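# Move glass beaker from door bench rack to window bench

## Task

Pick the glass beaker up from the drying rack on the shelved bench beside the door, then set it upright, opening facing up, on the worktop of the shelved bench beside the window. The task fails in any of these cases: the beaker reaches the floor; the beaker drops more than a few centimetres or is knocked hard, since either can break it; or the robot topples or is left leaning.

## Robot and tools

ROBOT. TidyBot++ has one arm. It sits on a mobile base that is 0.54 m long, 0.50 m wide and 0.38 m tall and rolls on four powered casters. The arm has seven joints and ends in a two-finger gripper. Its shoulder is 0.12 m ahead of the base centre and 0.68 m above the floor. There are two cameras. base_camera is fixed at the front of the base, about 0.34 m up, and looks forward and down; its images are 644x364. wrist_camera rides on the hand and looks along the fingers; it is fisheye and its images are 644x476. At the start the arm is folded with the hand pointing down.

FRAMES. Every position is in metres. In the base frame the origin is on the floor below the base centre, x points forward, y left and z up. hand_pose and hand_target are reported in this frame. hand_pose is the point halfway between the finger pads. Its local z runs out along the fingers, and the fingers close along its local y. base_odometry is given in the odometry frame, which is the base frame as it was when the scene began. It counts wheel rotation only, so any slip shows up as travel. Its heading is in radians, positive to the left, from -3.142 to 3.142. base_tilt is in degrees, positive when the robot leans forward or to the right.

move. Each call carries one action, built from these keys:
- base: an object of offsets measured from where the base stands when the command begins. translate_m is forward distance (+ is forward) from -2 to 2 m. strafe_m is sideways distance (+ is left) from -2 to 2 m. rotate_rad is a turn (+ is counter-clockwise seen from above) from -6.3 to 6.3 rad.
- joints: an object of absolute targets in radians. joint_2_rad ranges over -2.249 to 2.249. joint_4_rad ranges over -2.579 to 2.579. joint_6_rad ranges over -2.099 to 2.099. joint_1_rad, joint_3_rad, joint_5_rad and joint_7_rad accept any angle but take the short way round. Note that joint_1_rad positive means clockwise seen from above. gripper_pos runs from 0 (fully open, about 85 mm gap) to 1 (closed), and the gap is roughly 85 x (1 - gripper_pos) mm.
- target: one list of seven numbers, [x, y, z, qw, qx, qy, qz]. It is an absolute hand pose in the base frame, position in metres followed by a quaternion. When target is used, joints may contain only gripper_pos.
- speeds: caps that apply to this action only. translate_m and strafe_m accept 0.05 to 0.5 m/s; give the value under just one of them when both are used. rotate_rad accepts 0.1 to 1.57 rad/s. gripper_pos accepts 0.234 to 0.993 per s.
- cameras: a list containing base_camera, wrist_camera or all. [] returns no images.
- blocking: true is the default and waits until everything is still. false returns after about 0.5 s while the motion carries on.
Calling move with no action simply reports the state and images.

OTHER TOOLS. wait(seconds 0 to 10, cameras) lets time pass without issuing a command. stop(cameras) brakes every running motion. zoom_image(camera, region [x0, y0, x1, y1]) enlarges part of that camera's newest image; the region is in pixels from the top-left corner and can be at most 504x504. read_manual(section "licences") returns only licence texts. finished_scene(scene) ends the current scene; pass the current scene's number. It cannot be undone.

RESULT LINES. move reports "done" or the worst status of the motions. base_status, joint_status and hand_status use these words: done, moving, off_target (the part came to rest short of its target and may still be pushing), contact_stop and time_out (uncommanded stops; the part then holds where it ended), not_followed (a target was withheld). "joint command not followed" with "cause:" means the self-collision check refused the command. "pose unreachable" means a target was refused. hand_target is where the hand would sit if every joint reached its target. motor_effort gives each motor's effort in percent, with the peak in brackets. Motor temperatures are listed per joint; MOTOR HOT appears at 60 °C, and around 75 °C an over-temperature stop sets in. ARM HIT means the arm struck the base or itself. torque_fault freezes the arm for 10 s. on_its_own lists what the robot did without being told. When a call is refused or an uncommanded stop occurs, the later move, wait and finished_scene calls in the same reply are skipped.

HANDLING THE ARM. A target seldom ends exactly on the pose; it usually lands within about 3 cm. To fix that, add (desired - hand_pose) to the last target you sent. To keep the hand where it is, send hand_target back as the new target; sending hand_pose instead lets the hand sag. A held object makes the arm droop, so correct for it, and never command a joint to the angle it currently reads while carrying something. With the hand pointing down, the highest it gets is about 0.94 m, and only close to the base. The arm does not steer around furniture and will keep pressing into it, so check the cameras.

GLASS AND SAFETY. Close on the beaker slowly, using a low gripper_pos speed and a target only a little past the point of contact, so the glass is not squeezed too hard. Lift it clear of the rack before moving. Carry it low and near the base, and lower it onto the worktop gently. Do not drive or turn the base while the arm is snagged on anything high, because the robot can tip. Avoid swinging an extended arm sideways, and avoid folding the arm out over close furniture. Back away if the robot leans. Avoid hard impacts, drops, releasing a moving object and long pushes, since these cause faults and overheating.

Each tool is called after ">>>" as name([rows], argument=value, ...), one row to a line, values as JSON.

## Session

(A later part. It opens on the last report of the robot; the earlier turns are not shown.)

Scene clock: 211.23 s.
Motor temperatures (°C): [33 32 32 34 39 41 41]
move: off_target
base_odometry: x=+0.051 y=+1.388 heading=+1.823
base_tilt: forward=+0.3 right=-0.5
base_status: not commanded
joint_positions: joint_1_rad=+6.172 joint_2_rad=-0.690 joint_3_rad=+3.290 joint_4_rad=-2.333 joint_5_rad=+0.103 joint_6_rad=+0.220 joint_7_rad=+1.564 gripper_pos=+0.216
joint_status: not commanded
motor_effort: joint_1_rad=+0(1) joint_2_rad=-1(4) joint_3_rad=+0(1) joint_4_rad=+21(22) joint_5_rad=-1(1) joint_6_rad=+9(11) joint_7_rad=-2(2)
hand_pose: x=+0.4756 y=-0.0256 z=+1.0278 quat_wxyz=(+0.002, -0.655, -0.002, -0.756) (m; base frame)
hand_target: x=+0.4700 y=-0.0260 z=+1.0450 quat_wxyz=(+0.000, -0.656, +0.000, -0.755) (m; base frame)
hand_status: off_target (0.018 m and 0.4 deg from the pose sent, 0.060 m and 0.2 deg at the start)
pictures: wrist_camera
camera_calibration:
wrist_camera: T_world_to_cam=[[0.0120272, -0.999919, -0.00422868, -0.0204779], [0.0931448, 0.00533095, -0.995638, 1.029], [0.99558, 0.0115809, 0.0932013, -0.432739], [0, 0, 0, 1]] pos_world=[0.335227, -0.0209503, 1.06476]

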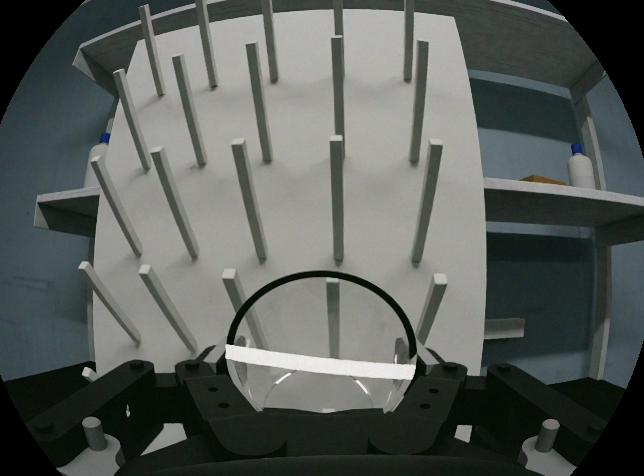

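>>> move(base={"translate_m":-0.5}, speeds={"translate_m":0.3}, cameras=[])

>>> move(base={"rotate_rad":2.889}, speeds={"rotate_rad":0.8}, cameras=[])

>>> move(base={"translate_m":0.9,"strafe_m":0.55}, speeds={"translate_m":0.4})

Scene clock: 223.53 s.
Motor temperatures (°C): [33 32 32 34 39 41 41]
move: done
base_odometry: x=+0.175 y=+0.904 heading=+1.823
base_tilt: forward=+0.2 right=-0.5
base_status: done
joint_positions: joint_1_rad=+6.172 joint_2_rad=-0.696 joint_3_rad=+3.287 joint_4_rad=-2.333 joint_5_rad=+0.101 joint_6_rad=+0.217 joint_7_rad=+1.565 gripper_pos=+0.216
joint_status: not commanded
motor_effort: joint_1_rad=+0(1) joint_2_rad=+0(3) joint_3_rad=+0(2) joint_4_rad=+21(22) joint_5_rad=-1(1) joint_6_rad=+10(11) joint_7_rad=-2(2)
hand_pose: x=+0.4737 y=-0.0240 z=+1.0290 quat_wxyz=(+0.002, -0.654, -0.004, -0.757) (m; base frame)
hand_target: x=+0.4700 y=-0.0260 z=+1.0450 quat_wxyz=(+0.000, -0.656, +0.000, -0.755) (m; base frame)
hand_status: not commanded
pictures: none
No camera images: "cameras" was empty.

Scene clock: 227.97 s.
Motor temperatures (°C): [33 32 32 34 39 41 41]
move: done
base_odometry: x=+0.175 y=+0.904 heading=-1.571
base_tilt: forward=+0.3 right=-0.5
base_status: done
joint_positions: joint_1_rad=+6.172 joint_2_rad=-0.696 joint_3_rad=+3.283 joint_4_rad=-2.333 joint_5_rad=+0.101 joint_6_rad=+0.217 joint_7_rad=+1.565 gripper_pos=+0.216
joint_status: not commanded
motor_effort: joint_1_rad=+0(1) joint_2_rad=+0(2) joint_3_rad=+0(2) joint_4_rad=+21(22) joint_5_rad=+0(2) joint_6_rad=+10(11) joint_7_rad=-2(2)
hand_pose: x=+0.4736 y=-0.0225 z=+1.0291 quat_wxyz=(+0.003, -0.653, -0.005, -0.757) (m; base frame)
hand_target: x=+0.4700 y=-0.0260 z=+1.0450 quat_wxyz=(+0.000, -0.656, +0.000, -0.755) (m; base frame)
hand_status: not commanded
pictures: none
No camera images: "cameras" was empty.

Scene clock: 231.70 s.
Motor temperatures (°C): [33 32 32 34 39 41 41]
move: done
base_odometry: x=+0.725 y=+0.004 heading=-1.571
base_tilt: forward=+0.2 right=-0.5
base_status: done
joint_positions: joint_1_rad=+6.172 joint_2_rad=-0.698 joint_3_rad=+3.283 joint_4_rad=-2.333 joint_5_rad=+0.101 joint_6_rad=+0.216 joint_7_rad=+1.565 gripper_pos=+0.216
joint_status: not commanded
motor_effort: joint_1_rad=+0(1) joint_2_rad=+0(3) joint_3_rad=+0(1) joint_4_rad=+21(22) joint_5_rad=-1(2) joint_6_rad=+9(11) joint_7_rad=-2(2)
hand_pose: x=+0.4729 y=-0.0224 z=+1.0295 quat_wxyz=(+0.003, -0.653, -0.005, -0.757) (m; base frame)
hand_target: x=+0.4700 y=-0.0260 z=+1.0450 quat_wxyz=(+0.000, -0.656, +0.000, -0.755) (m; base frame)
hand_status: not commanded
pictures: base_camera, wrist_camera
camera_calibration:
wrist_camera: T_world_to_cam=[[0.0174161, -0.999847, -0.00158996, -0.0224971], [0.0972771, 0.00327711, -0.995252, 1.02859], [0.995105, 0.0171788, 0.0973193, -0.434149], [0, 0, 0, 1]] pos_world=[0.332358, -0.0184063, 1.06592]

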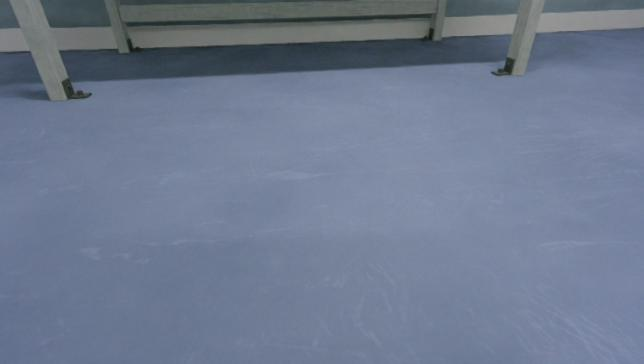

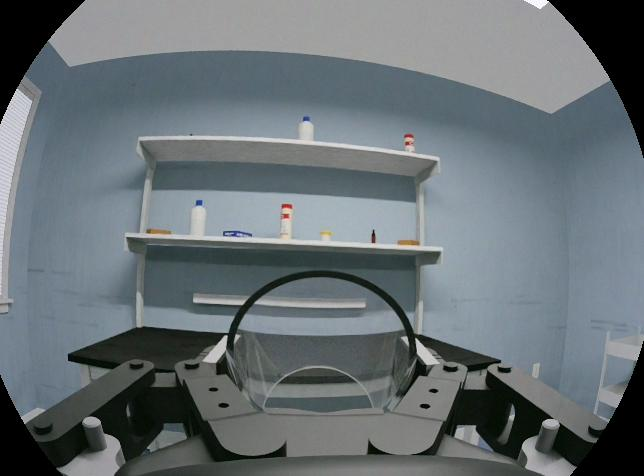

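>>> move(base={"rotate_rad":0.2}, speeds={"rotate_rad":0.5}, cameras=[])

>>> move(base={"translate_m":0.45,"strafe_m":-0.15}, speeds={"translate_m":0.3}, target=[0.58, 0.0, 1.02, 0, 0.917, 0, 0.3987])

Scene clock: 252.77 s.
Motor temperatures (°C): [33 32 32 34 39 41 41]
move: done
base_odometry: x=+0.725 y=+0.004 heading=-1.371
base_tilt: forward=+0.3 right=-0.5
base_status: done
joint_positions: joint_1_rad=+6.172 joint_2_rad=-0.698 joint_3_rad=+3.280 joint_4_rad=-2.333 joint_5_rad=+0.100 joint_6_rad=+0.216 joint_7_rad=+1.565 gripper_pos=+0.216
joint_status: not commanded
motor_effort: joint_1_rad=+0(1) joint_2_rad=-1(1) joint_3_rad=+0(1) joint_4_rad=+21(22) joint_5_rad=+0(2) joint_6_rad=+11(11) joint_7_rad=-2(2)
hand_pose: x=+0.4729 y=-0.0212 z=+1.0296 quat_wxyz=(+0.003, -0.653, -0.006, -0.757) (m; base frame)
hand_target: x=+0.4700 y=-0.0260 z=+1.0450 quat_wxyz=(+0.000, -0.656, +0.000, -0.755) (m; base frame)
hand_status: not commanded
pictures: none
No camera images: "cameras" was empty.

Scene clock: 255.47 s.
Motor temperatures (°C): [33 32 32 34 39 41 41]
move: off_target
base_odometry: x=+0.667 y=-0.467 heading=-1.370
base_tilt: forward=+0.3 right=-0.5
base_status: done
joint_positions: joint_1_rad=+6.250 joint_2_rad=-0.139 joint_3_rad=+3.176 joint_4_rad=-1.314 joint_5_rad=+0.049 joint_6_rad=-1.108 joint_7_rad=+1.565 gripper_pos=+0.216
joint_status: not commanded
motor_effort: joint_1_rad=+0(1) joint_2_rad=-15(18) joint_3_rad=+1(1) joint_4_rad=+19(22) joint_5_rad=-1(1) joint_6_rad=+8(11) joint_7_rad=-2(2)
hand_pose: x=+0.5867 y=-0.0144 z=+1.0164 quat_wxyz=(-0.021, -0.909, +0.003, -0.416) (m; base frame)
hand_target: x=+0.5800 y=+0.0000 z=+1.0200 quat_wxyz=(+0.000, -0.917, +0.000, -0.399) (m; base frame)
hand_status: off_target (0.016 m and 3.3 deg from the pose sent, 0.110 m and 51.5 deg at the start)
pictures: base_camera, wrist_camera
camera_calibration:
wrist_camera: T_world_to_cam=[[-0.0233821, -0.999348, 0.0275113, -0.0220864], [-0.690825, -0.00374054, -0.723012, 1.18995], [0.722644, -0.0359111, -0.690287, 0.413392], [0, 0, 0, 1]] pos_world=[0.522795, -0.00277563, 1.14631]

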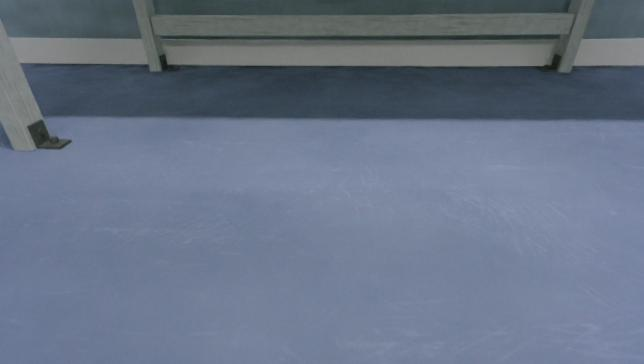

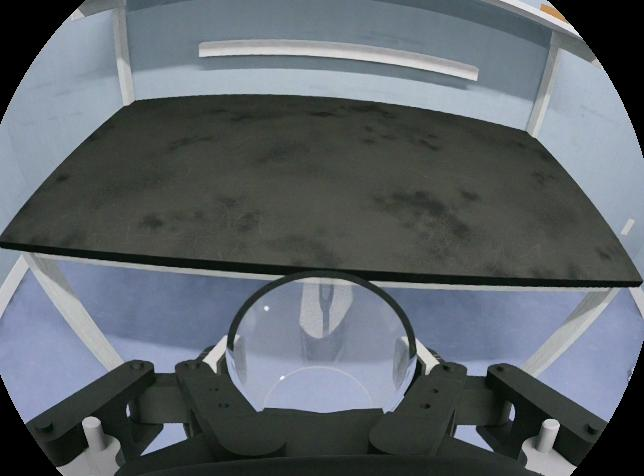

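>>> move(base={"translate_m":0.3}, speeds={"translate_m":0.3}, target=[0.62, 0.012, 1.0, 0, 0.923, 0, 0.385])

Scene clock: 265.77 s.
Motor temperatures (°C): [33 32 32 34 39 41 41]
move: off_target
base_odometry: x=+0.727 y=-0.762 heading=-1.370
base_tilt: forward=+0.3 right=-0.5
base_status: done
joint_positions: joint_1_rad=+6.250 joint_2_rad=-0.045 joint_3_rad=+3.156 joint_4_rad=-1.271 joint_5_rad=+0.049 joint_6_rad=-1.111 joint_7_rad=+1.560 gripper_pos=+0.216
joint_status: not commanded
motor_effort: joint_1_rad=-1(1) joint_2_rad=-17(20) joint_3_rad=+1(2) joint_4_rad=+19(20) joint_5_rad=+0(1) joint_6_rad=+7(8) joint_7_rad=-2(2)
hand_pose: x=+0.6203 y=-0.0033 z=+0.9931 quat_wxyz=(-0.018, -0.920, -0.005, -0.392) (m; base frame)
hand_target: x=+0.6200 y=+0.0120 z=+1.0000 quat_wxyz=(+0.000, -0.923, +0.000, -0.385) (m; base frame)
hand_status: off_target (0.017 m and 2.4 deg from the pose sent, 0.046 m and 4.6 deg at the start)
pictures: base_camera, wrist_camera
camera_calibration:
wrist_camera: T_world_to_cam=[[-0.0057127, -0.999563, 0.029006, -0.0220212], [-0.727835, -0.0157347, -0.685572, 1.18215], [0.685728, -0.0250281, -0.727427, 0.433167], [0, 0, 0, 1]] pos_world=[0.563246, 0.0074305, 1.12618]

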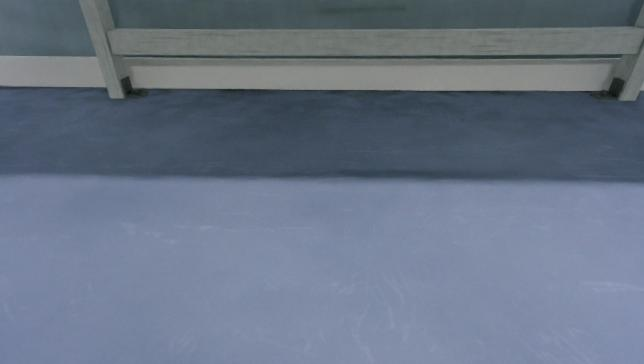

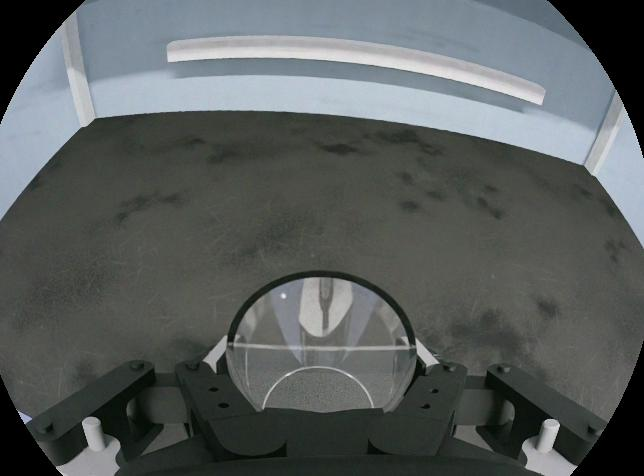

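>>> move(base={"translate_m":0.08}, speeds={"translate_m":0.3}, target=[0.62, 0.012, 0.94, 0, 0.926, 0, 0.3775])

Scene clock: 275.47 s.
Motor temperatures (°C): [33 32 32 35 39 41 41]
move: off_target
base_odometry: x=+0.743 y=-0.840 heading=-1.370
base_tilt: forward=+0.3 right=-0.5
base_status: done
joint_positions: joint_1_rad=+6.250 joint_2_rad=-0.045 joint_3_rad=+3.151 joint_4_rad=-1.408 joint_5_rad=+0.049 joint_6_rad=-1.074 joint_7_rad=+1.560 gripper_pos=+0.216
joint_status: not commanded
motor_effort: joint_1_rad=+0(1) joint_2_rad=-18(21) joint_3_rad=+2(2) joint_4_rad=+19(20) joint_5_rad=+0(1) joint_6_rad=+7(8) joint_7_rad=-2(2)
hand_pose: x=+0.6095 y=-0.0007 z=+0.9302 quat_wxyz=(-0.018, -0.938, -0.009, -0.345) (m; base frame)
hand_target: x=+0.6200 y=+0.0120 z=+0.9400 quat_wxyz=(+0.000, -0.926, +0.000, -0.378) (m; base frame)
hand_status: off_target (0.019 m and 4.6 deg from the pose sent, 0.055 m and 2.8 deg at the start)
pictures: base_camera, wrist_camera
camera_calibration:
wrist_camera: T_world_to_cam=[[0.00411268, -0.999482, 0.0319078, -0.0263559], [-0.792626, -0.0227125, -0.609284, 1.09968], [0.609694, -0.0227852, -0.79231, 0.501641], [0, 0, 0, 1]] pos_world=[0.565893, 0.0100642, 1.06831]

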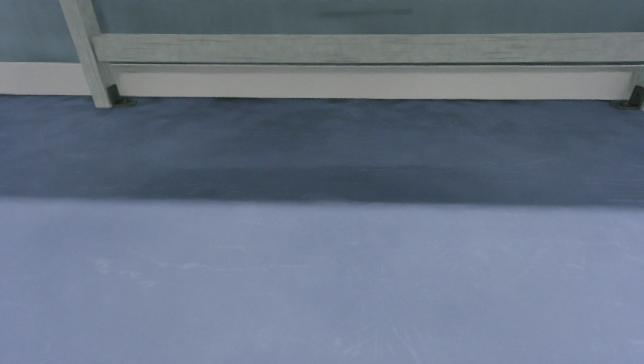

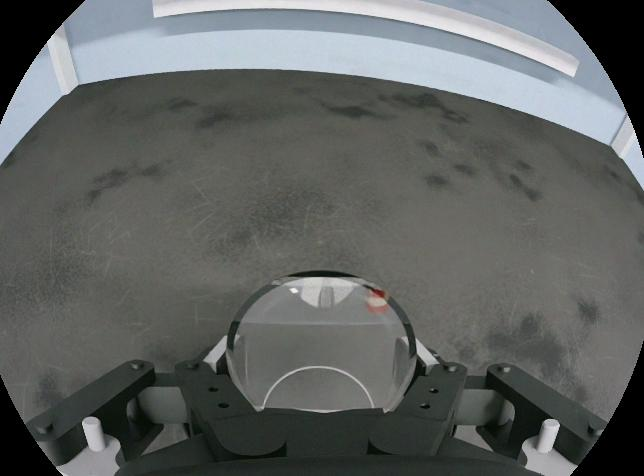

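>>> move(target=[0.63, 0.012, 0.915, 0, 0.9026, 0, 0.4305], cameras=["wrist_camera"])

Scene clock: 280.53 s.
Motor temperatures (°C): [33 32 32 34 39 41 41]
move: off_target
base_odometry: x=+0.743 y=-0.840 heading=-1.370
base_tilt: forward=+0.3 right=-0.5
base_status: not commanded
joint_positions: joint_1_rad=+6.250 joint_2_rad=-0.063 joint_3_rad=+3.140 joint_4_rad=-1.613 joint_5_rad=+0.049 joint_6_rad=-0.807 joint_7_rad=+1.554 gripper_pos=+0.216
joint_status: not commanded
motor_effort: joint_1_rad=+0(1) joint_2_rad=-18(20) joint_3_rad=+0(1) joint_4_rad=+20(21) joint_5_rad=+0(1) joint_6_rad=+7(8) joint_7_rad=-2(2)
hand_pose: x=+0.6267 y=+0.0079 z=+0.8883 quat_wxyz=(-0.013, -0.924, -0.017, -0.383) (m; base frame)
hand_target: x=+0.6300 y=+0.0120 z=+0.9150 quat_wxyz=(+0.000, -0.903, +0.000, -0.430) (m; base frame)
hand_status: off_target (0.027 m and 6.5 deg from the pose sent, 0.029 m and 10.8 deg at the start)
pictures: wrist_camera
camera_calibration:
wrist_camera: T_world_to_cam=[[0.0211929, -0.999372, 0.0283914, -0.0240761], [-0.74117, -0.0347635, -0.670417, 1.11015], [0.670983, -0.00683478, -0.741442, 0.374439], [0, 0, 0, 1]] pos_world=[0.57208, 0.017091, 1.02257]

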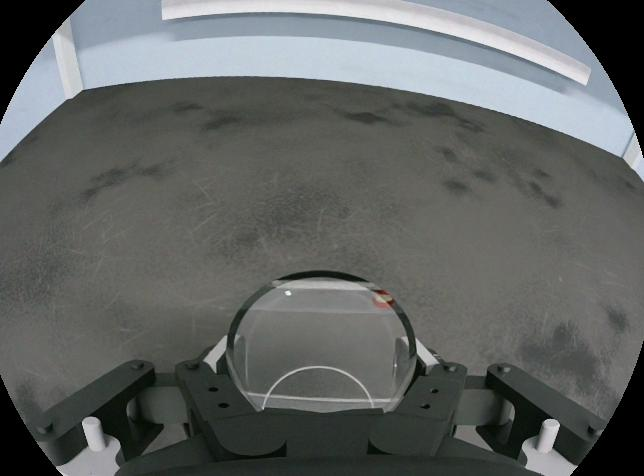

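>>> move(target=[0.633, 0.012, 0.895, 0, 0.891, 0, 0.454], cameras=["wrist_camera"])

>>> zoom_image(camera="wrist_camera", region=[200, 250, 450, 450])

Scene clock: 286.40 s.
Motor temperatures (°C): [33 32 32 34 39 41 41]
move: off_target
base_odometry: x=+0.743 y=-0.840 heading=-1.370
base_tilt: forward=+0.3 right=-0.5
base_status: not commanded
joint_positions: joint_1_rad=+6.258 joint_2_rad=-0.079 joint_3_rad=+3.131 joint_4_rad=-1.732 joint_5_rad=+0.049 joint_6_rad=-0.653 joint_7_rad=+1.543 gripper_pos=+0.216
joint_status: not commanded
motor_effort: joint_1_rad=+0(1) joint_2_rad=-18(19) joint_3_rad=+1(1) joint_4_rad=+20(21) joint_5_rad=+0(1) joint_6_rad=+8(8) joint_7_rad=-2(2)
hand_pose: x=+0.6299 y=+0.0107 z=+0.8669 quat_wxyz=(-0.009, -0.914, -0.016, -0.406) (m; base frame)
hand_target: x=+0.6330 y=+0.0120 z=+0.8950 quat_wxyz=(+0.000, -0.891, +0.000, -0.454) (m; base frame)
hand_status: off_target (0.028 m and 6.4 deg from the pose sent, 0.010 m and 9.3 deg at the start)
pictures: wrist_camera
camera_calibration:
wrist_camera: T_world_to_cam=[[0.0216382, -0.999557, 0.0204575, -0.0141947], [-0.706057, -0.0297653, -0.707529, 1.10832], [0.707824, 0.000865488, -0.706388, 0.302731], [0, 0, 0, 1]] pos_world=[0.568565, 0.018539, 0.998305]

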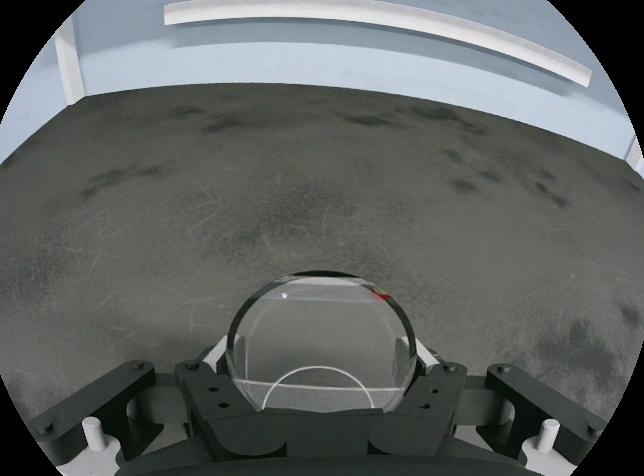

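Scaled by 2.016.

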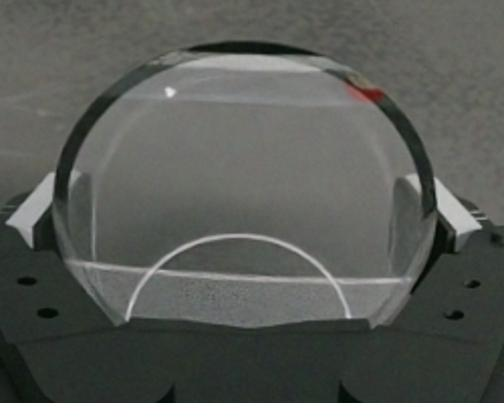

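>>> move(target=[0.633, 0.012, 0.875, 0, 0.891, 0, 0.454], cameras=[])

>>> move(target=[0.633, 0.012, 0.86, 0, 0.891, 0, 0.454], cameras=["wrist_camera"])

Scene clock: 294.97 s.
Motor temperatures (°C): [33 32 32 34 39 41 41]
move: off_target
base_odometry: x=+0.743 y=-0.840 heading=-1.370
base_tilt: forward=+0.3 right=-0.5
base_status: not commanded
joint_positions: joint_1_rad=+6.262 joint_2_rad=-0.079 joint_3_rad=+3.127 joint_4_rad=-1.793 joint_5_rad=+0.049 joint_6_rad=-0.585 joint_7_rad=+1.537 gripper_pos=+0.216
joint_status: not commanded
motor_effort: joint_1_rad=+0(1) joint_2_rad=-18(19) joint_3_rad=+1(1) joint_4_rad=+20(21) joint_5_rad=+0(1) joint_6_rad=+7(8) joint_7_rad=-2(2)
hand_pose: x=+0.6290 y=+0.0113 z=+0.8494 quat_wxyz=(-0.007, -0.912, -0.014, -0.409) (m; base frame)
hand_target: x=+0.6330 y=+0.0120 z=+0.8750 quat_wxyz=(+0.000, -0.891, +0.000, -0.454) (m; base frame)
hand_status: off_target (0.026 m and 6.0 deg from the pose sent, 0.009 m and 6.4 deg at the start)
pictures: none
No camera images: "cameras" was empty.

Scene clock: 295.67 s.
Motor temperatures (°C): [33 32 32 34 39 41 41]
move: off_target
base_odometry: x=+0.743 y=-0.840 heading=-1.370
base_tilt: forward=+0.3 right=-0.5
base_status: not commanded
joint_positions: joint_1_rad=+6.265 joint_2_rad=-0.080 joint_3_rad=+3.124 joint_4_rad=-1.831 joint_5_rad=+0.049 joint_6_rad=-0.530 joint_7_rad=+1.530 gripper_pos=+0.216
joint_status: not commanded
motor_effort: joint_1_rad=+0(1) joint_2_rad=-18(18) joint_3_rad=+2(2) joint_4_rad=+20(20) joint_5_rad=+0(1) joint_6_rad=+8(8) joint_7_rad=-2(2)
hand_pose: x=+0.6305 y=+0.0118 z=+0.8420 quat_wxyz=(-0.005, -0.909, -0.012, -0.417) (m; base frame)
hand_target: x=+0.6330 y=+0.0120 z=+0.8600 quat_wxyz=(+0.000, -0.891, +0.000, -0.454) (m; base frame)
hand_status: off_target (0.018 m and 4.9 deg from the pose sent, 0.011 m and 6.0 deg at the start)
pictures: wrist_camera
camera_calibration:
wrist_camera: T_world_to_cam=[[0.0172271, -0.999806, 0.00959031, -0.000642217], [-0.688469, -0.0188172, -0.725022, 1.0947], [0.725061, 0.00588738, -0.688659, 0.258911], [0, 0, 0, 1]] pos_world=[0.565949, 0.0184327, 0.971986]

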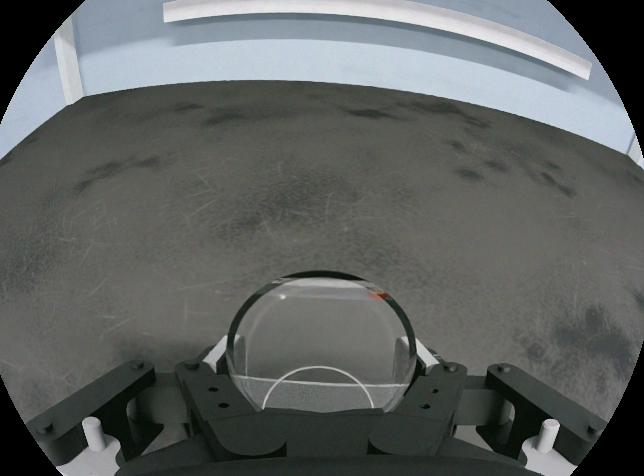

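>>> move(target=[0.633, 0.012, 0.845, 0, 0.891, 0, 0.454], cameras=[])

>>> move(target=[0.633, 0.012, 0.83, 0, 0.891, 0, 0.454], cameras=["wrist_camera"])

Scene clock: 299.90 s.
Motor temperatures (°C): [33 32 32 34 39 41 41]
move: off_target
base_odometry: x=+0.743 y=-0.840 heading=-1.370
base_tilt: forward=+0.3 right=-0.5
base_status: not commanded
joint_positions: joint_1_rad=+6.269 joint_2_rad=-0.082 joint_3_rad=+3.121 joint_4_rad=-1.859 joint_5_rad=+0.049 joint_6_rad=-0.469 joint_7_rad=+1.521 gripper_pos=+0.216
joint_status: not commanded
motor_effort: joint_1_rad=+0(1) joint_2_rad=-15(17) joint_3_rad=+1(1) joint_4_rad=+17(19) joint_5_rad=+0(1) joint_6_rad=+6(7) joint_7_rad=-1(2)
hand_pose: x=+0.6350 y=+0.0127 z=+0.8424 quat_wxyz=(-0.002, -0.901, -0.009, -0.433) (m; base frame)
hand_target: x=+0.6330 y=+0.0120 z=+0.8450 quat_wxyz=(+0.000, -0.891, +0.000, -0.454) (m; base frame)
hand_status: off_target (0.003 m and 2.8 deg from the pose sent, 0.004 m and 4.9 deg at the start)
pictures: none
No camera images: "cameras" was empty.

Scene clock: 300.60 s.
Motor temperatures (°C): [33 32 32 34 39 41 41]
move: off_target
base_odometry: x=+0.743 y=-0.840 heading=-1.370
base_tilt: forward=+0.3 right=-0.5
base_status: not commanded
joint_positions: joint_1_rad=+6.274 joint_2_rad=-0.085 joint_3_rad=+3.116 joint_4_rad=-1.888 joint_5_rad=+0.049 joint_6_rad=-0.406 joint_7_rad=+1.511 gripper_pos=+0.216
joint_status: not commanded
motor_effort: joint_1_rad=+0(1) joint_2_rad=-13(15) joint_3_rad=+1(1) joint_4_rad=+15(18) joint_5_rad=-1(1) joint_6_rad=+4(6) joint_7_rad=-2(2)
hand_pose: x=+0.6388 y=+0.0133 z=+0.8431 quat_wxyz=(+0.001, -0.893, -0.005, -0.450) (m; base frame)
hand_target: x=+0.6330 y=+0.0120 z=+0.8300 quat_wxyz=(+0.000, -0.891, +0.000, -0.454) (m; base frame)
hand_status: off_target (0.014 m and 0.8 deg from the pose sent, 0.013 m and 2.8 deg at the start)
pictures: wrist_camera
camera_calibration:
wrist_camera: T_world_to_cam=[[0.0106385, -0.99992, -0.00680196, 0.0187925], [-0.634876, -0.00149894, -0.772612, 1.1069], [0.772541, 0.0125378, -0.634842, 0.17781], [0, 0, 0, 1]] pos_world=[0.565177, 0.0182208, 0.968211]

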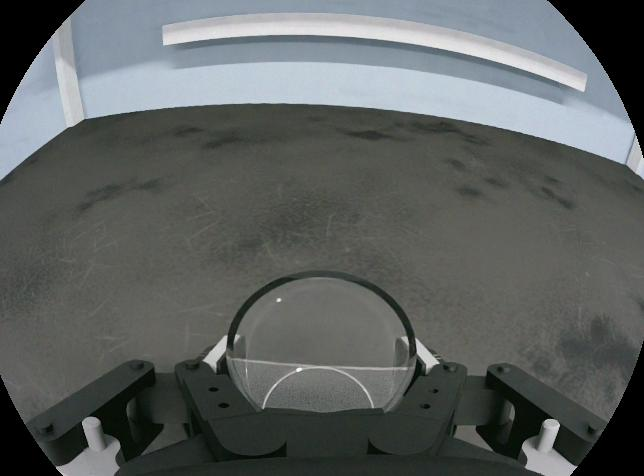

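>>> move(target=[0.633, 0.012, 0.855, 0, 0.9, 0, 0.436], cameras=[])

>>> move(target=[0.633, 0.012, 0.85, 0, 0.904, 0, 0.4275], cameras=["wrist_camera"])

>>> zoom_image(camera="wrist_camera", region=[200, 250, 450, 450])

Scene clock: 309.57 s.
Motor temperatures (°C): [33 33 32 34 39 41 41]
move: off_target
base_odometry: x=+0.743 y=-0.840 heading=-1.370
base_tilt: forward=+0.3 right=-0.5
base_status: not commanded
joint_positions: joint_1_rad=+6.274 joint_2_rad=-0.085 joint_3_rad=+3.116 joint_4_rad=-1.871 joint_5_rad=+0.049 joint_6_rad=-0.445 joint_7_rad=+1.511 gripper_pos=+0.216
joint_status: not commanded
motor_effort: joint_1_rad=+0(1) joint_2_rad=-16(16) joint_3_rad=+0(1) joint_4_rad=+18(18) joint_5_rad=+0(1) joint_6_rad=+6(7) joint_7_rad=-1(2)
hand_pose: x=+0.6359 y=+0.0127 z=+0.8428 quat_wxyz=(+0.000, -0.898, -0.004, -0.440) (m; base frame)
hand_target: x=+0.6330 y=+0.0120 z=+0.8550 quat_wxyz=(+0.000, -0.900, +0.000, -0.436) (m; base frame)
hand_status: off_target (0.013 m and 0.7 deg from the pose sent, 0.013 m and 1.8 deg at the start)
pictures: none
No camera images: "cameras" was empty.

Scene clock: 310.07 s.
Motor temperatures (°C): [33 33 32 34 39 41 41]
move: done
base_odometry: x=+0.743 y=-0.840 heading=-1.370
base_tilt: forward=+0.3 right=-0.5
base_status: not commanded
joint_positions: joint_1_rad=+6.274 joint_2_rad=-0.085 joint_3_rad=+3.117 joint_4_rad=-1.869 joint_5_rad=+0.049 joint_6_rad=-0.451 joint_7_rad=+1.511 gripper_pos=+0.216
joint_status: not commanded
motor_effort: joint_1_rad=+0(1) joint_2_rad=-17(17) joint_3_rad=+1(1) joint_4_rad=+18(18) joint_5_rad=+1(2) joint_6_rad=+6(7) joint_7_rad=-2(2)
hand_pose: x=+0.6353 y=+0.0127 z=+0.8427 quat_wxyz=(+0.000, -0.899, -0.004, -0.438) (m; base frame)
hand_target: x=+0.6330 y=+0.0120 z=+0.8500 quat_wxyz=(+0.000, -0.904, +0.000, -0.428) (m; base frame)
hand_status: done (0.008 m and 1.4 deg from the pose sent, 0.008 m and 1.6 deg at the start)
pictures: wrist_camera
camera_calibration:
wrist_camera: T_world_to_cam=[[0.00838758, -0.999949, -0.005698, 0.0186402], [-0.654492, -0.00118158, -0.756068, 1.10287], [0.756023, 0.0100709, -0.654468, 0.20732], [0, 0, 0, 1]] pos_world=[0.564921, 0.0178544, 0.969632]

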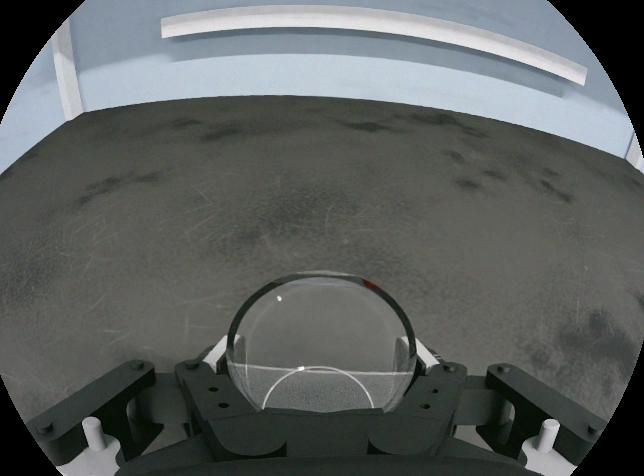

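Scaled by 2.016.

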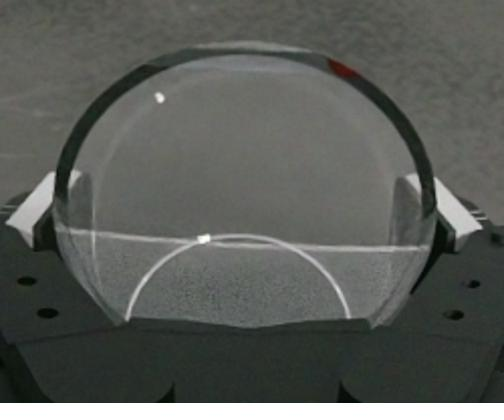

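>>> move(target=[0.633, 0.012, 0.856, 0, 0.924, 0, 0.3824], cameras=["wrist_camera"])

Scene clock: 314.10 s.
Motor temperatures (°C): [33 33 32 34 39 41 41]
move: off_target
base_odometry: x=+0.743 y=-0.840 heading=-1.370
base_tilt: forward=+0.3 right=-0.5
base_status: not commanded
joint_positions: joint_1_rad=+6.272 joint_2_rad=-0.076 joint_3_rad=+3.118 joint_4_rad=-1.752 joint_5_rad=+0.049 joint_6_rad=-0.626 joint_7_rad=+1.511 gripper_pos=+0.216
joint_status: not commanded
motor_effort: joint_1_rad=+0(1) joint_2_rad=-17(19) joint_3_rad=+1(2) joint_4_rad=+20(21) joint_5_rad=+1(1) joint_6_rad=+7(8) joint_7_rad=-2(2)
hand_pose: x=+0.6311 y=+0.0106 z=+0.8609 quat_wxyz=(-0.003, -0.913, -0.001, -0.408) (m; base frame)
hand_target: x=+0.6330 y=+0.0120 z=+0.8560 quat_wxyz=(+0.000, -0.924, +0.000, -0.382) (m; base frame)
hand_status: off_target (0.005 m and 3.2 deg from the pose sent, 0.014 m and 7.0 deg at the start)
pictures: wrist_camera
camera_calibration:
wrist_camera: T_world_to_cam=[[0.000322299, -0.999996, -0.00267953, 0.0192292], [-0.703229, 0.0016784, -0.710961, 1.10574], [0.710963, 0.00211347, -0.703226, 0.292902], [0, 0, 0, 1]] pos_world=[0.569341, 0.0167542, 0.992168]

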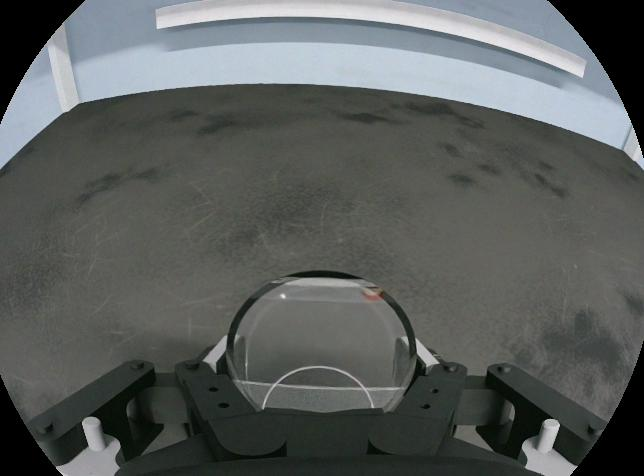

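>>> move(target=[0.633, 0.012, 0.843, 0, 0.915, 0, 0.4035], cameras=[])

>>> move(target=[0.633, 0.012, 0.839, 0, 0.915, 0, 0.4035], cameras=["wrist_camera"])

Scene clock: 317.47 s.
Motor temperatures (°C): [33 33 32 34 39 41 41]
move: done
base_odometry: x=+0.743 y=-0.840 heading=-1.370
base_tilt: forward=+0.3 right=-0.5
base_status: not commanded
joint_positions: joint_1_rad=+6.272 joint_2_rad=-0.076 joint_3_rad=+3.118 joint_4_rad=-1.770 joint_5_rad=+0.049 joint_6_rad=-0.624 joint_7_rad=+1.511 gripper_pos=+0.216
joint_status: not commanded
motor_effort: joint_1_rad=+0(1) joint_2_rad=-18(19) joint_3_rad=+1(2) joint_4_rad=+20(20) joint_5_rad=+0(1) joint_6_rad=+7(8) joint_7_rad=-2(2)
hand_pose: x=+0.6271 y=+0.0105 z=+0.8513 quat_wxyz=(-0.003, -0.916, -0.002, -0.401) (m; base frame)
hand_target: x=+0.6330 y=+0.0120 z=+0.8430 quat_wxyz=(+0.000, -0.915, +0.000, -0.403) (m; base frame)
hand_status: done (0.010 m and 0.5 deg from the pose sent, 0.018 m and 0.7 deg at the start)
pictures: none
No camera images: "cameras" was empty.

Scene clock: 317.97 s.
Motor temperatures (°C): [33 33 32 34 39 41 41]
move: off_target
base_odometry: x=+0.743 y=-0.840 heading=-1.370
base_tilt: forward=+0.3 right=-0.5
base_status: not commanded
joint_positions: joint_1_rad=+6.272 joint_2_rad=-0.076 joint_3_rad=+3.118 joint_4_rad=-1.774 joint_5_rad=+0.049 joint_6_rad=-0.624 joint_7_rad=+1.511 gripper_pos=+0.216
joint_status: not commanded
motor_effort: joint_1_rad=+0(1) joint_2_rad=-17(18) joint_3_rad=+1(1) joint_4_rad=+20(20) joint_5_rad=+0(1) joint_6_rad=+7(8) joint_7_rad=-1(2)
hand_pose: x=+0.6260 y=+0.0104 z=+0.8491 quat_wxyz=(-0.003, -0.917, -0.002, -0.399) (m; base frame)
hand_target: x=+0.6330 y=+0.0120 z=+0.8390 quat_wxyz=(+0.000, -0.915, +0.000, -0.403) (m; base frame)
hand_status: off_target (0.012 m and 0.7 deg from the pose sent, 0.014 m and 0.5 deg at the start)
pictures: wrist_camera
camera_calibration:
wrist_camera: T_world_to_cam=[[0.000353916, -0.999998, -0.00198791, 0.0184222], [-0.71758, 0.00113057, -0.696475, 1.09045], [0.696476, 0.00167298, -0.717578, 0.3095], [0, 0, 0, 1]] pos_world=[0.566921, 0.0166715, 0.981599]

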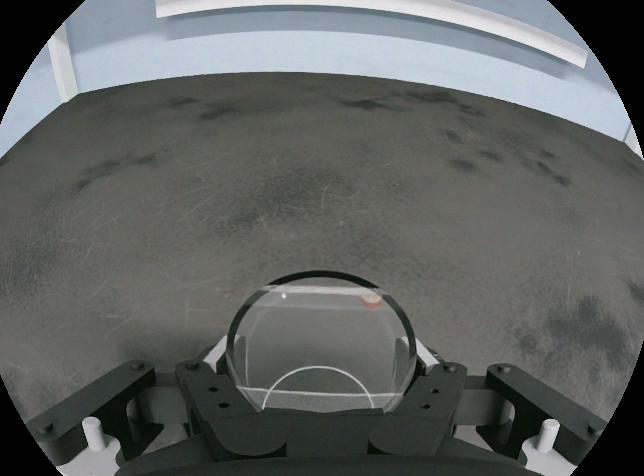

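>>> move(target=[0.633, 0.012, 0.833, 0, 0.914, 0, 0.4057], cameras=[])

>>> move(target=[0.633, 0.012, 0.828, 0, 0.914, 0, 0.4057], cameras=["wrist_camera"])

Scene clock: 321.17 s.
Motor temperatures (°C): [33 33 32 34 39 41 41]
move: off_target
base_odometry: x=+0.743 y=-0.840 heading=-1.370
base_tilt: forward=+0.3 right=-0.5
base_status: not commanded
joint_positions: joint_1_rad=+6.272 joint_2_rad=-0.076 joint_3_rad=+3.118 joint_4_rad=-1.792 joint_5_rad=+0.049 joint_6_rad=-0.612 joint_7_rad=+1.511 gripper_pos=+0.216
joint_status: not commanded
motor_effort: joint_1_rad=+0(1) joint_2_rad=-17(18) joint_3_rad=+1(1) joint_4_rad=+18(20) joint_5_rad=+0(1) joint_6_rad=+6(7) joint_7_rad=-2(2)
hand_pose: x=+0.6239 y=+0.0105 z=+0.8420 quat_wxyz=(-0.003, -0.918, -0.002, -0.396) (m; base frame)
hand_target: x=+0.6330 y=+0.0120 z=+0.8330 quat_wxyz=(+0.000, -0.914, +0.000, -0.406) (m; base frame)
hand_status: off_target (0.013 m and 1.3 deg from the pose sent, 0.018 m and 0.9 deg at the start)
pictures: none
No camera images: "cameras" was empty.

Scene clock: 321.70 s.
Motor temperatures (°C): [33 33 32 34 39 41 41]
move: off_target
base_odometry: x=+0.743 y=-0.840 heading=-1.370
base_tilt: forward=+0.3 right=-0.5
base_status: not commanded
joint_positions: joint_1_rad=+6.272 joint_2_rad=-0.076 joint_3_rad=+3.118 joint_4_rad=-1.798 joint_5_rad=+0.049 joint_6_rad=-0.599 joint_7_rad=+1.511 gripper_pos=+0.216
joint_status: not commanded
motor_effort: joint_1_rad=+0(1) joint_2_rad=-16(17) joint_3_rad=+1(1) joint_4_rad=+19(19) joint_5_rad=+0(1) joint_6_rad=+6(6) joint_7_rad=-1(2)
hand_pose: x=+0.6252 y=+0.0107 z=+0.8418 quat_wxyz=(-0.003, -0.917, -0.002, -0.399) (m; base frame)
hand_target: x=+0.6330 y=+0.0120 z=+0.8280 quat_wxyz=(+0.000, -0.914, +0.000, -0.406) (m; base frame)
hand_status: off_target (0.016 m and 0.9 deg from the pose sent, 0.017 m and 1.3 deg at the start)
pictures: wrist_camera
camera_calibration:
wrist_camera: T_world_to_cam=[[0.00157384, -0.999996, -0.00219195, 0.018088], [-0.716901, 0.000399886, -0.697175, 1.08496], [0.697173, 0.00266865, -0.716897, 0.30385], [0, 0, 0, 1]] pos_world=[0.565941, 0.0168432, 0.974272]

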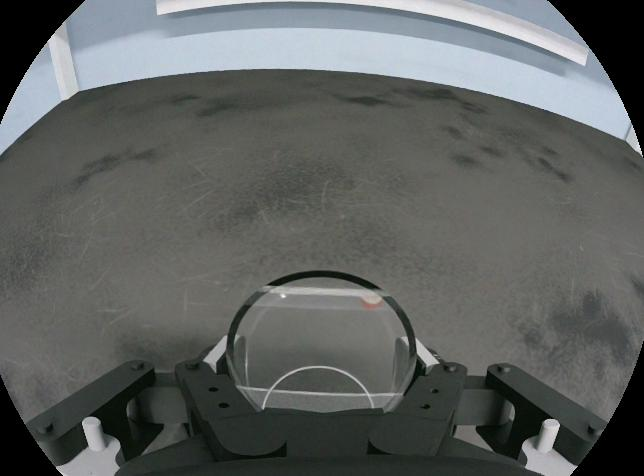

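>>> move(joints={"gripper_pos":0.19}, speeds={"gripper_pos":0.234}, cameras=["wrist_camera"])

>>> move(joints={"gripper_pos":0.0}, speeds={"gripper_pos":0.234}, cameras=["wrist_camera"])

>>> zoom_image(camera="wrist_camera", region=[200, 250, 450, 450])

Scene clock: 327.70 s.
Motor temperatures (°C): [32 33 32 34 39 41 41]
move: done
base_odometry: x=+0.743 y=-0.840 heading=-1.370
base_tilt: forward=+0.3 right=-0.5
base_status: not commanded
joint_positions: joint_1_rad=+6.272 joint_2_rad=-0.076 joint_3_rad=+3.118 joint_4_rad=-1.800 joint_5_rad=+0.049 joint_6_rad=-0.599 joint_7_rad=+1.511 gripper_pos=+0.192
joint_status: all done
motor_effort: joint_1_rad=+0(1) joint_2_rad=-17(18) joint_3_rad=+1(1) joint_4_rad=+19(19) joint_5_rad=+0(2) joint_6_rad=+6(7) joint_7_rad=-2(2)
hand_pose: x=+0.6247 y=+0.0107 z=+0.8407 quat_wxyz=(-0.003, -0.917, -0.002, -0.398) (m; base frame)
hand_target: x=+0.6330 y=+0.0120 z=+0.8280 quat_wxyz=(+0.000, -0.914, +0.000, -0.406) (m; base frame)
hand_status: not commanded
pictures: wrist_camera
camera_calibration:
wrist_camera: T_world_to_cam=[[0.00156598, -0.999997, -0.00212536, 0.0180153], [-0.718292, 0.000353872, -0.695742, 1.0835], [0.69574, 0.00261614, -0.718289, 0.305506], [0, 0, 0, 1]] pos_world=[0.565686, 0.0168326, 0.973314]

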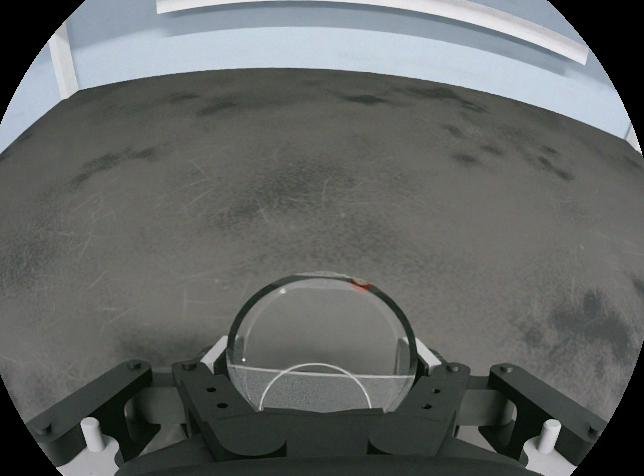

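Scene clock: 328.83 s.
Motor temperatures (°C): [32 33 32 34 39 41 41]
move: done
base_odometry: x=+0.743 y=-0.840 heading=-1.370
base_tilt: forward=+0.3 right=-0.5
base_status: not commanded
joint_positions: joint_1_rad=+6.272 joint_2_rad=-0.076 joint_3_rad=+3.118 joint_4_rad=-1.800 joint_5_rad=+0.049 joint_6_rad=-0.599 joint_7_rad=+1.511 gripper_pos=+0.000
joint_status: all done
motor_effort: joint_1_rad=+0(1) joint_2_rad=-17(17) joint_3_rad=+1(2) joint_4_rad=+19(19) joint_5_rad=-1(1) joint_6_rad=+7(7) joint_7_rad=-2(2)
hand_pose: x=+0.6247 y=+0.0107 z=+0.8407 quat_wxyz=(-0.003, -0.917, -0.002, -0.398) (m; base frame)
hand_target: x=+0.6330 y=+0.0120 z=+0.8280 quat_wxyz=(+0.000, -0.914, +0.000, -0.406) (m; base frame)
hand_status: not commanded
pictures: wrist_camera
camera_calibration:
wrist_camera: T_world_to_cam=[[0.00156598, -0.999997, -0.00212536, 0.0180153], [-0.718292, 0.000353872, -0.695742, 1.0835], [0.69574, 0.00261614, -0.718289, 0.305506], [0, 0, 0, 1]] pos_world=[0.565686, 0.0168326, 0.973314]

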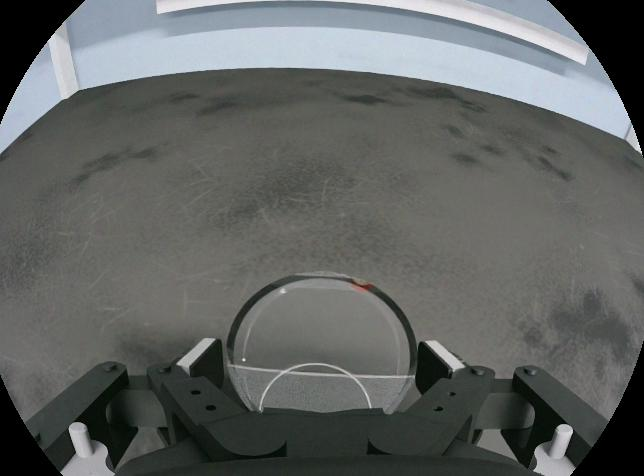

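Scaled by 2.016.

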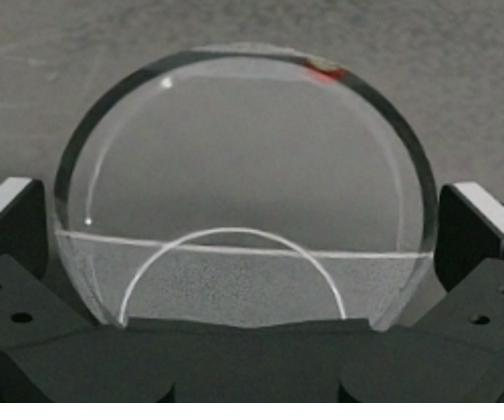

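>>> move(base={"translate_m":-0.16}, speeds={"translate_m":0.15}, cameras=["wrist_camera"])

>>> move(target=[0.58, 0.01, 0.90, 0, 0.7071, 0, 0.7071], cameras=["wrist_camera"])

>>> zoom_image(camera="wrist_camera", region=[200, 230, 450, 430])

Scene clock: 340.30 s.
Motor temperatures (°C): [32 33 32 34 39 41 41]
move: done
base_odometry: x=+0.711 y=-0.683 heading=-1.370
base_tilt: forward=+0.3 right=-0.5
base_status: done
joint_positions: joint_1_rad=+6.272 joint_2_rad=-0.075 joint_3_rad=+3.118 joint_4_rad=-1.801 joint_5_rad=+0.049 joint_6_rad=-0.599 joint_7_rad=+1.511 gripper_pos=+0.000
joint_status: not commanded
motor_effort: joint_1_rad=+0(1) joint_2_rad=-17(19) joint_3_rad=+1(2) joint_4_rad=+19(19) joint_5_rad=+1(2) joint_6_rad=+7(7) joint_7_rad=-2(2)
hand_pose: x=+0.6246 y=+0.0107 z=+0.8398 quat_wxyz=(-0.003, -0.918, -0.002, -0.397) (m; base frame)
hand_target: x=+0.6330 y=+0.0120 z=+0.8280 quat_wxyz=(+0.000, -0.914, +0.000, -0.406) (m; base frame)
hand_status: not commanded
pictures: wrist_camera
camera_calibration:
wrist_camera: T_world_to_cam=[[0.00161971, -0.999997, -0.00209181, 0.0179753], [-0.719537, 0.000287222, -0.694454, 1.08252], [0.694452, 0.00262995, -0.719534, 0.306714], [0, 0, 0, 1]] pos_world=[0.565887, 0.0168576, 0.972489]

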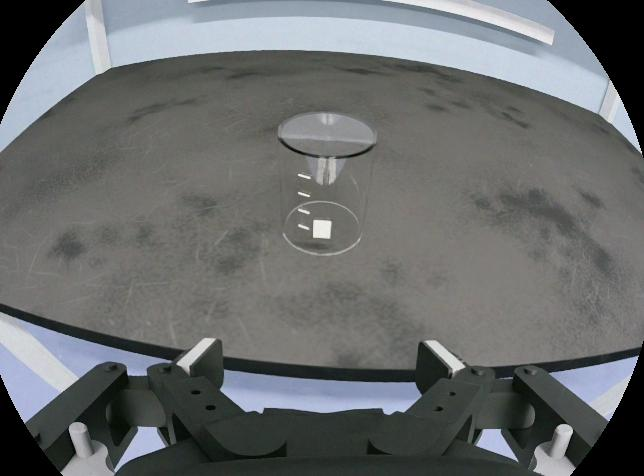

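Scene clock: 342.60 s.
Motor temperatures (°C): [32 33 32 34 39 41 41]
move: off_target
base_odometry: x=+0.711 y=-0.683 heading=-1.370
base_tilt: forward=+0.2 right=-0.5
base_status: not commanded
joint_positions: joint_1_rad=+6.294 joint_2_rad=-0.208 joint_3_rad=+3.094 joint_4_rad=-2.424 joint_5_rad=-0.010 joint_6_rad=+0.560 joint_7_rad=+1.563 gripper_pos=+0.000
joint_status: not commanded
motor_effort: joint_1_rad=+0(1) joint_2_rad=-11(18) joint_3_rad=+2(2) joint_4_rad=+17(19) joint_5_rad=-1(2) joint_6_rad=+9(9) joint_7_rad=-2(2)
hand_pose: x=+0.5926 y=+0.0190 z=+0.8780 quat_wxyz=(+0.012, -0.736, -0.009, -0.676) (m; base frame)
hand_target: x=+0.5800 y=+0.0100 z=+0.9000 quat_wxyz=(+0.000, -0.707, +0.000, -0.707) (m; base frame)
hand_status: off_target (0.027 m and 5.2 deg from the pose sent, 0.075 m and 43.2 deg at the start)
pictures: wrist_camera
camera_calibration:
wrist_camera: T_world_to_cam=[[0.0352937, -0.9993, -0.0124042, 0.0154652], [-0.134835, 0.00753704, -0.990839, 0.999553], [0.990239, 0.0366429, -0.134475, -0.333159], [0, 0, 0, 1]] pos_world=[0.464137, 0.0201286, 0.945787]

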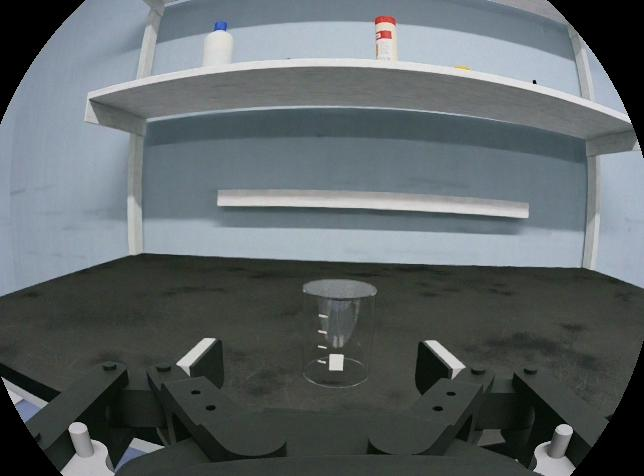

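Scaled by 2.016.

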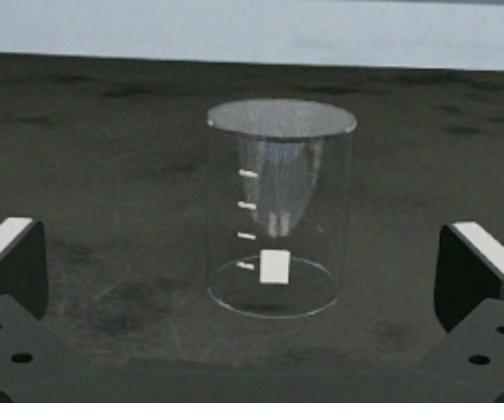

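>>> move(target=[0.56,0.01,0.852,0,0.676,0,0.737])

Scene clock: 366.20 s.
Motor temperatures (°C): [32 33 32 34 39 41 41]
move: off_target
base_odometry: x=+0.711 y=-0.683 heading=-1.370
base_tilt: forward=+0.2 right=-0.5
base_status: not commanded
joint_positions: joint_1_rad=+6.270 joint_2_rad=-0.067 joint_3_rad=+3.094 joint_4_rad=-2.541 joint_5_rad=-0.021 joint_6_rad=+1.075 joint_7_rad=+1.564 gripper_pos=+0.000
joint_status: not commanded
motor_effort: joint_1_rad=+0(1) joint_2_rad=-13(14) joint_3_rad=+1(2) joint_4_rad=+14(17) joint_5_rad=-1(2) joint_6_rad=+9(9) joint_7_rad=-2(2)
hand_pose: x=+0.5910 y=+0.0249 z=+0.9080 quat_wxyz=(+0.023, -0.644, -0.008, -0.765) (m; base frame)
hand_target: x=+0.5854 y=+0.0117 z=+0.9058 quat_wxyz=(+0.003, -0.633, +0.003, -0.774) (m; base frame)
hand_status: off_target (0.066 m and 5.6 deg from the pose sent, 0.043 m and 10.0 deg at the start; a joint's target at an end of its range on 27 of 27 steps)
pictures: base_camera, wrist_camera
camera_calibration:
wrist_camera: T_world_to_cam=[[0.0519859, -0.998402, -0.0221517, 0.0207268], [0.120413, 0.0282865, -0.992321, 0.879031], [0.991362, 0.0489194, 0.121691, -0.561324], [0, 0, 0, 1]] pos_world=[0.44955, 0.0232885, 0.941048]

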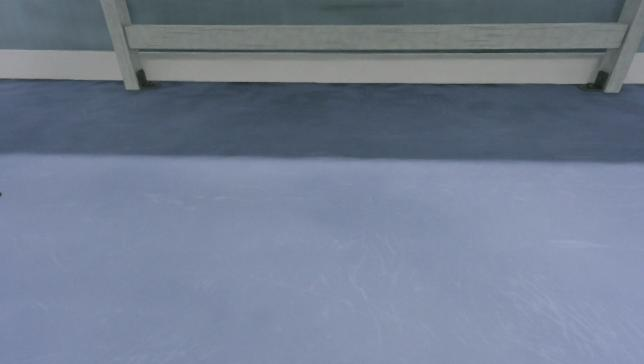

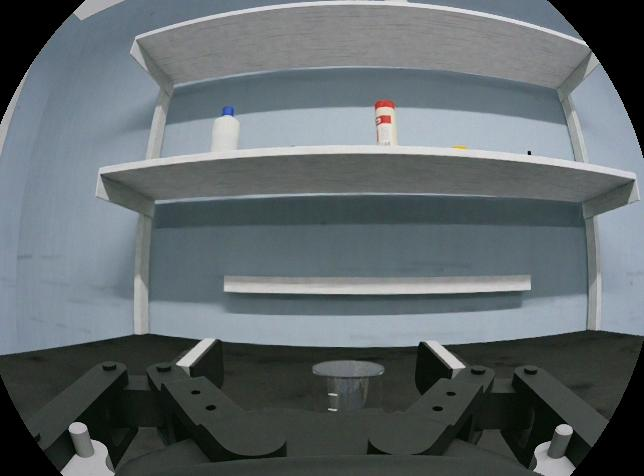

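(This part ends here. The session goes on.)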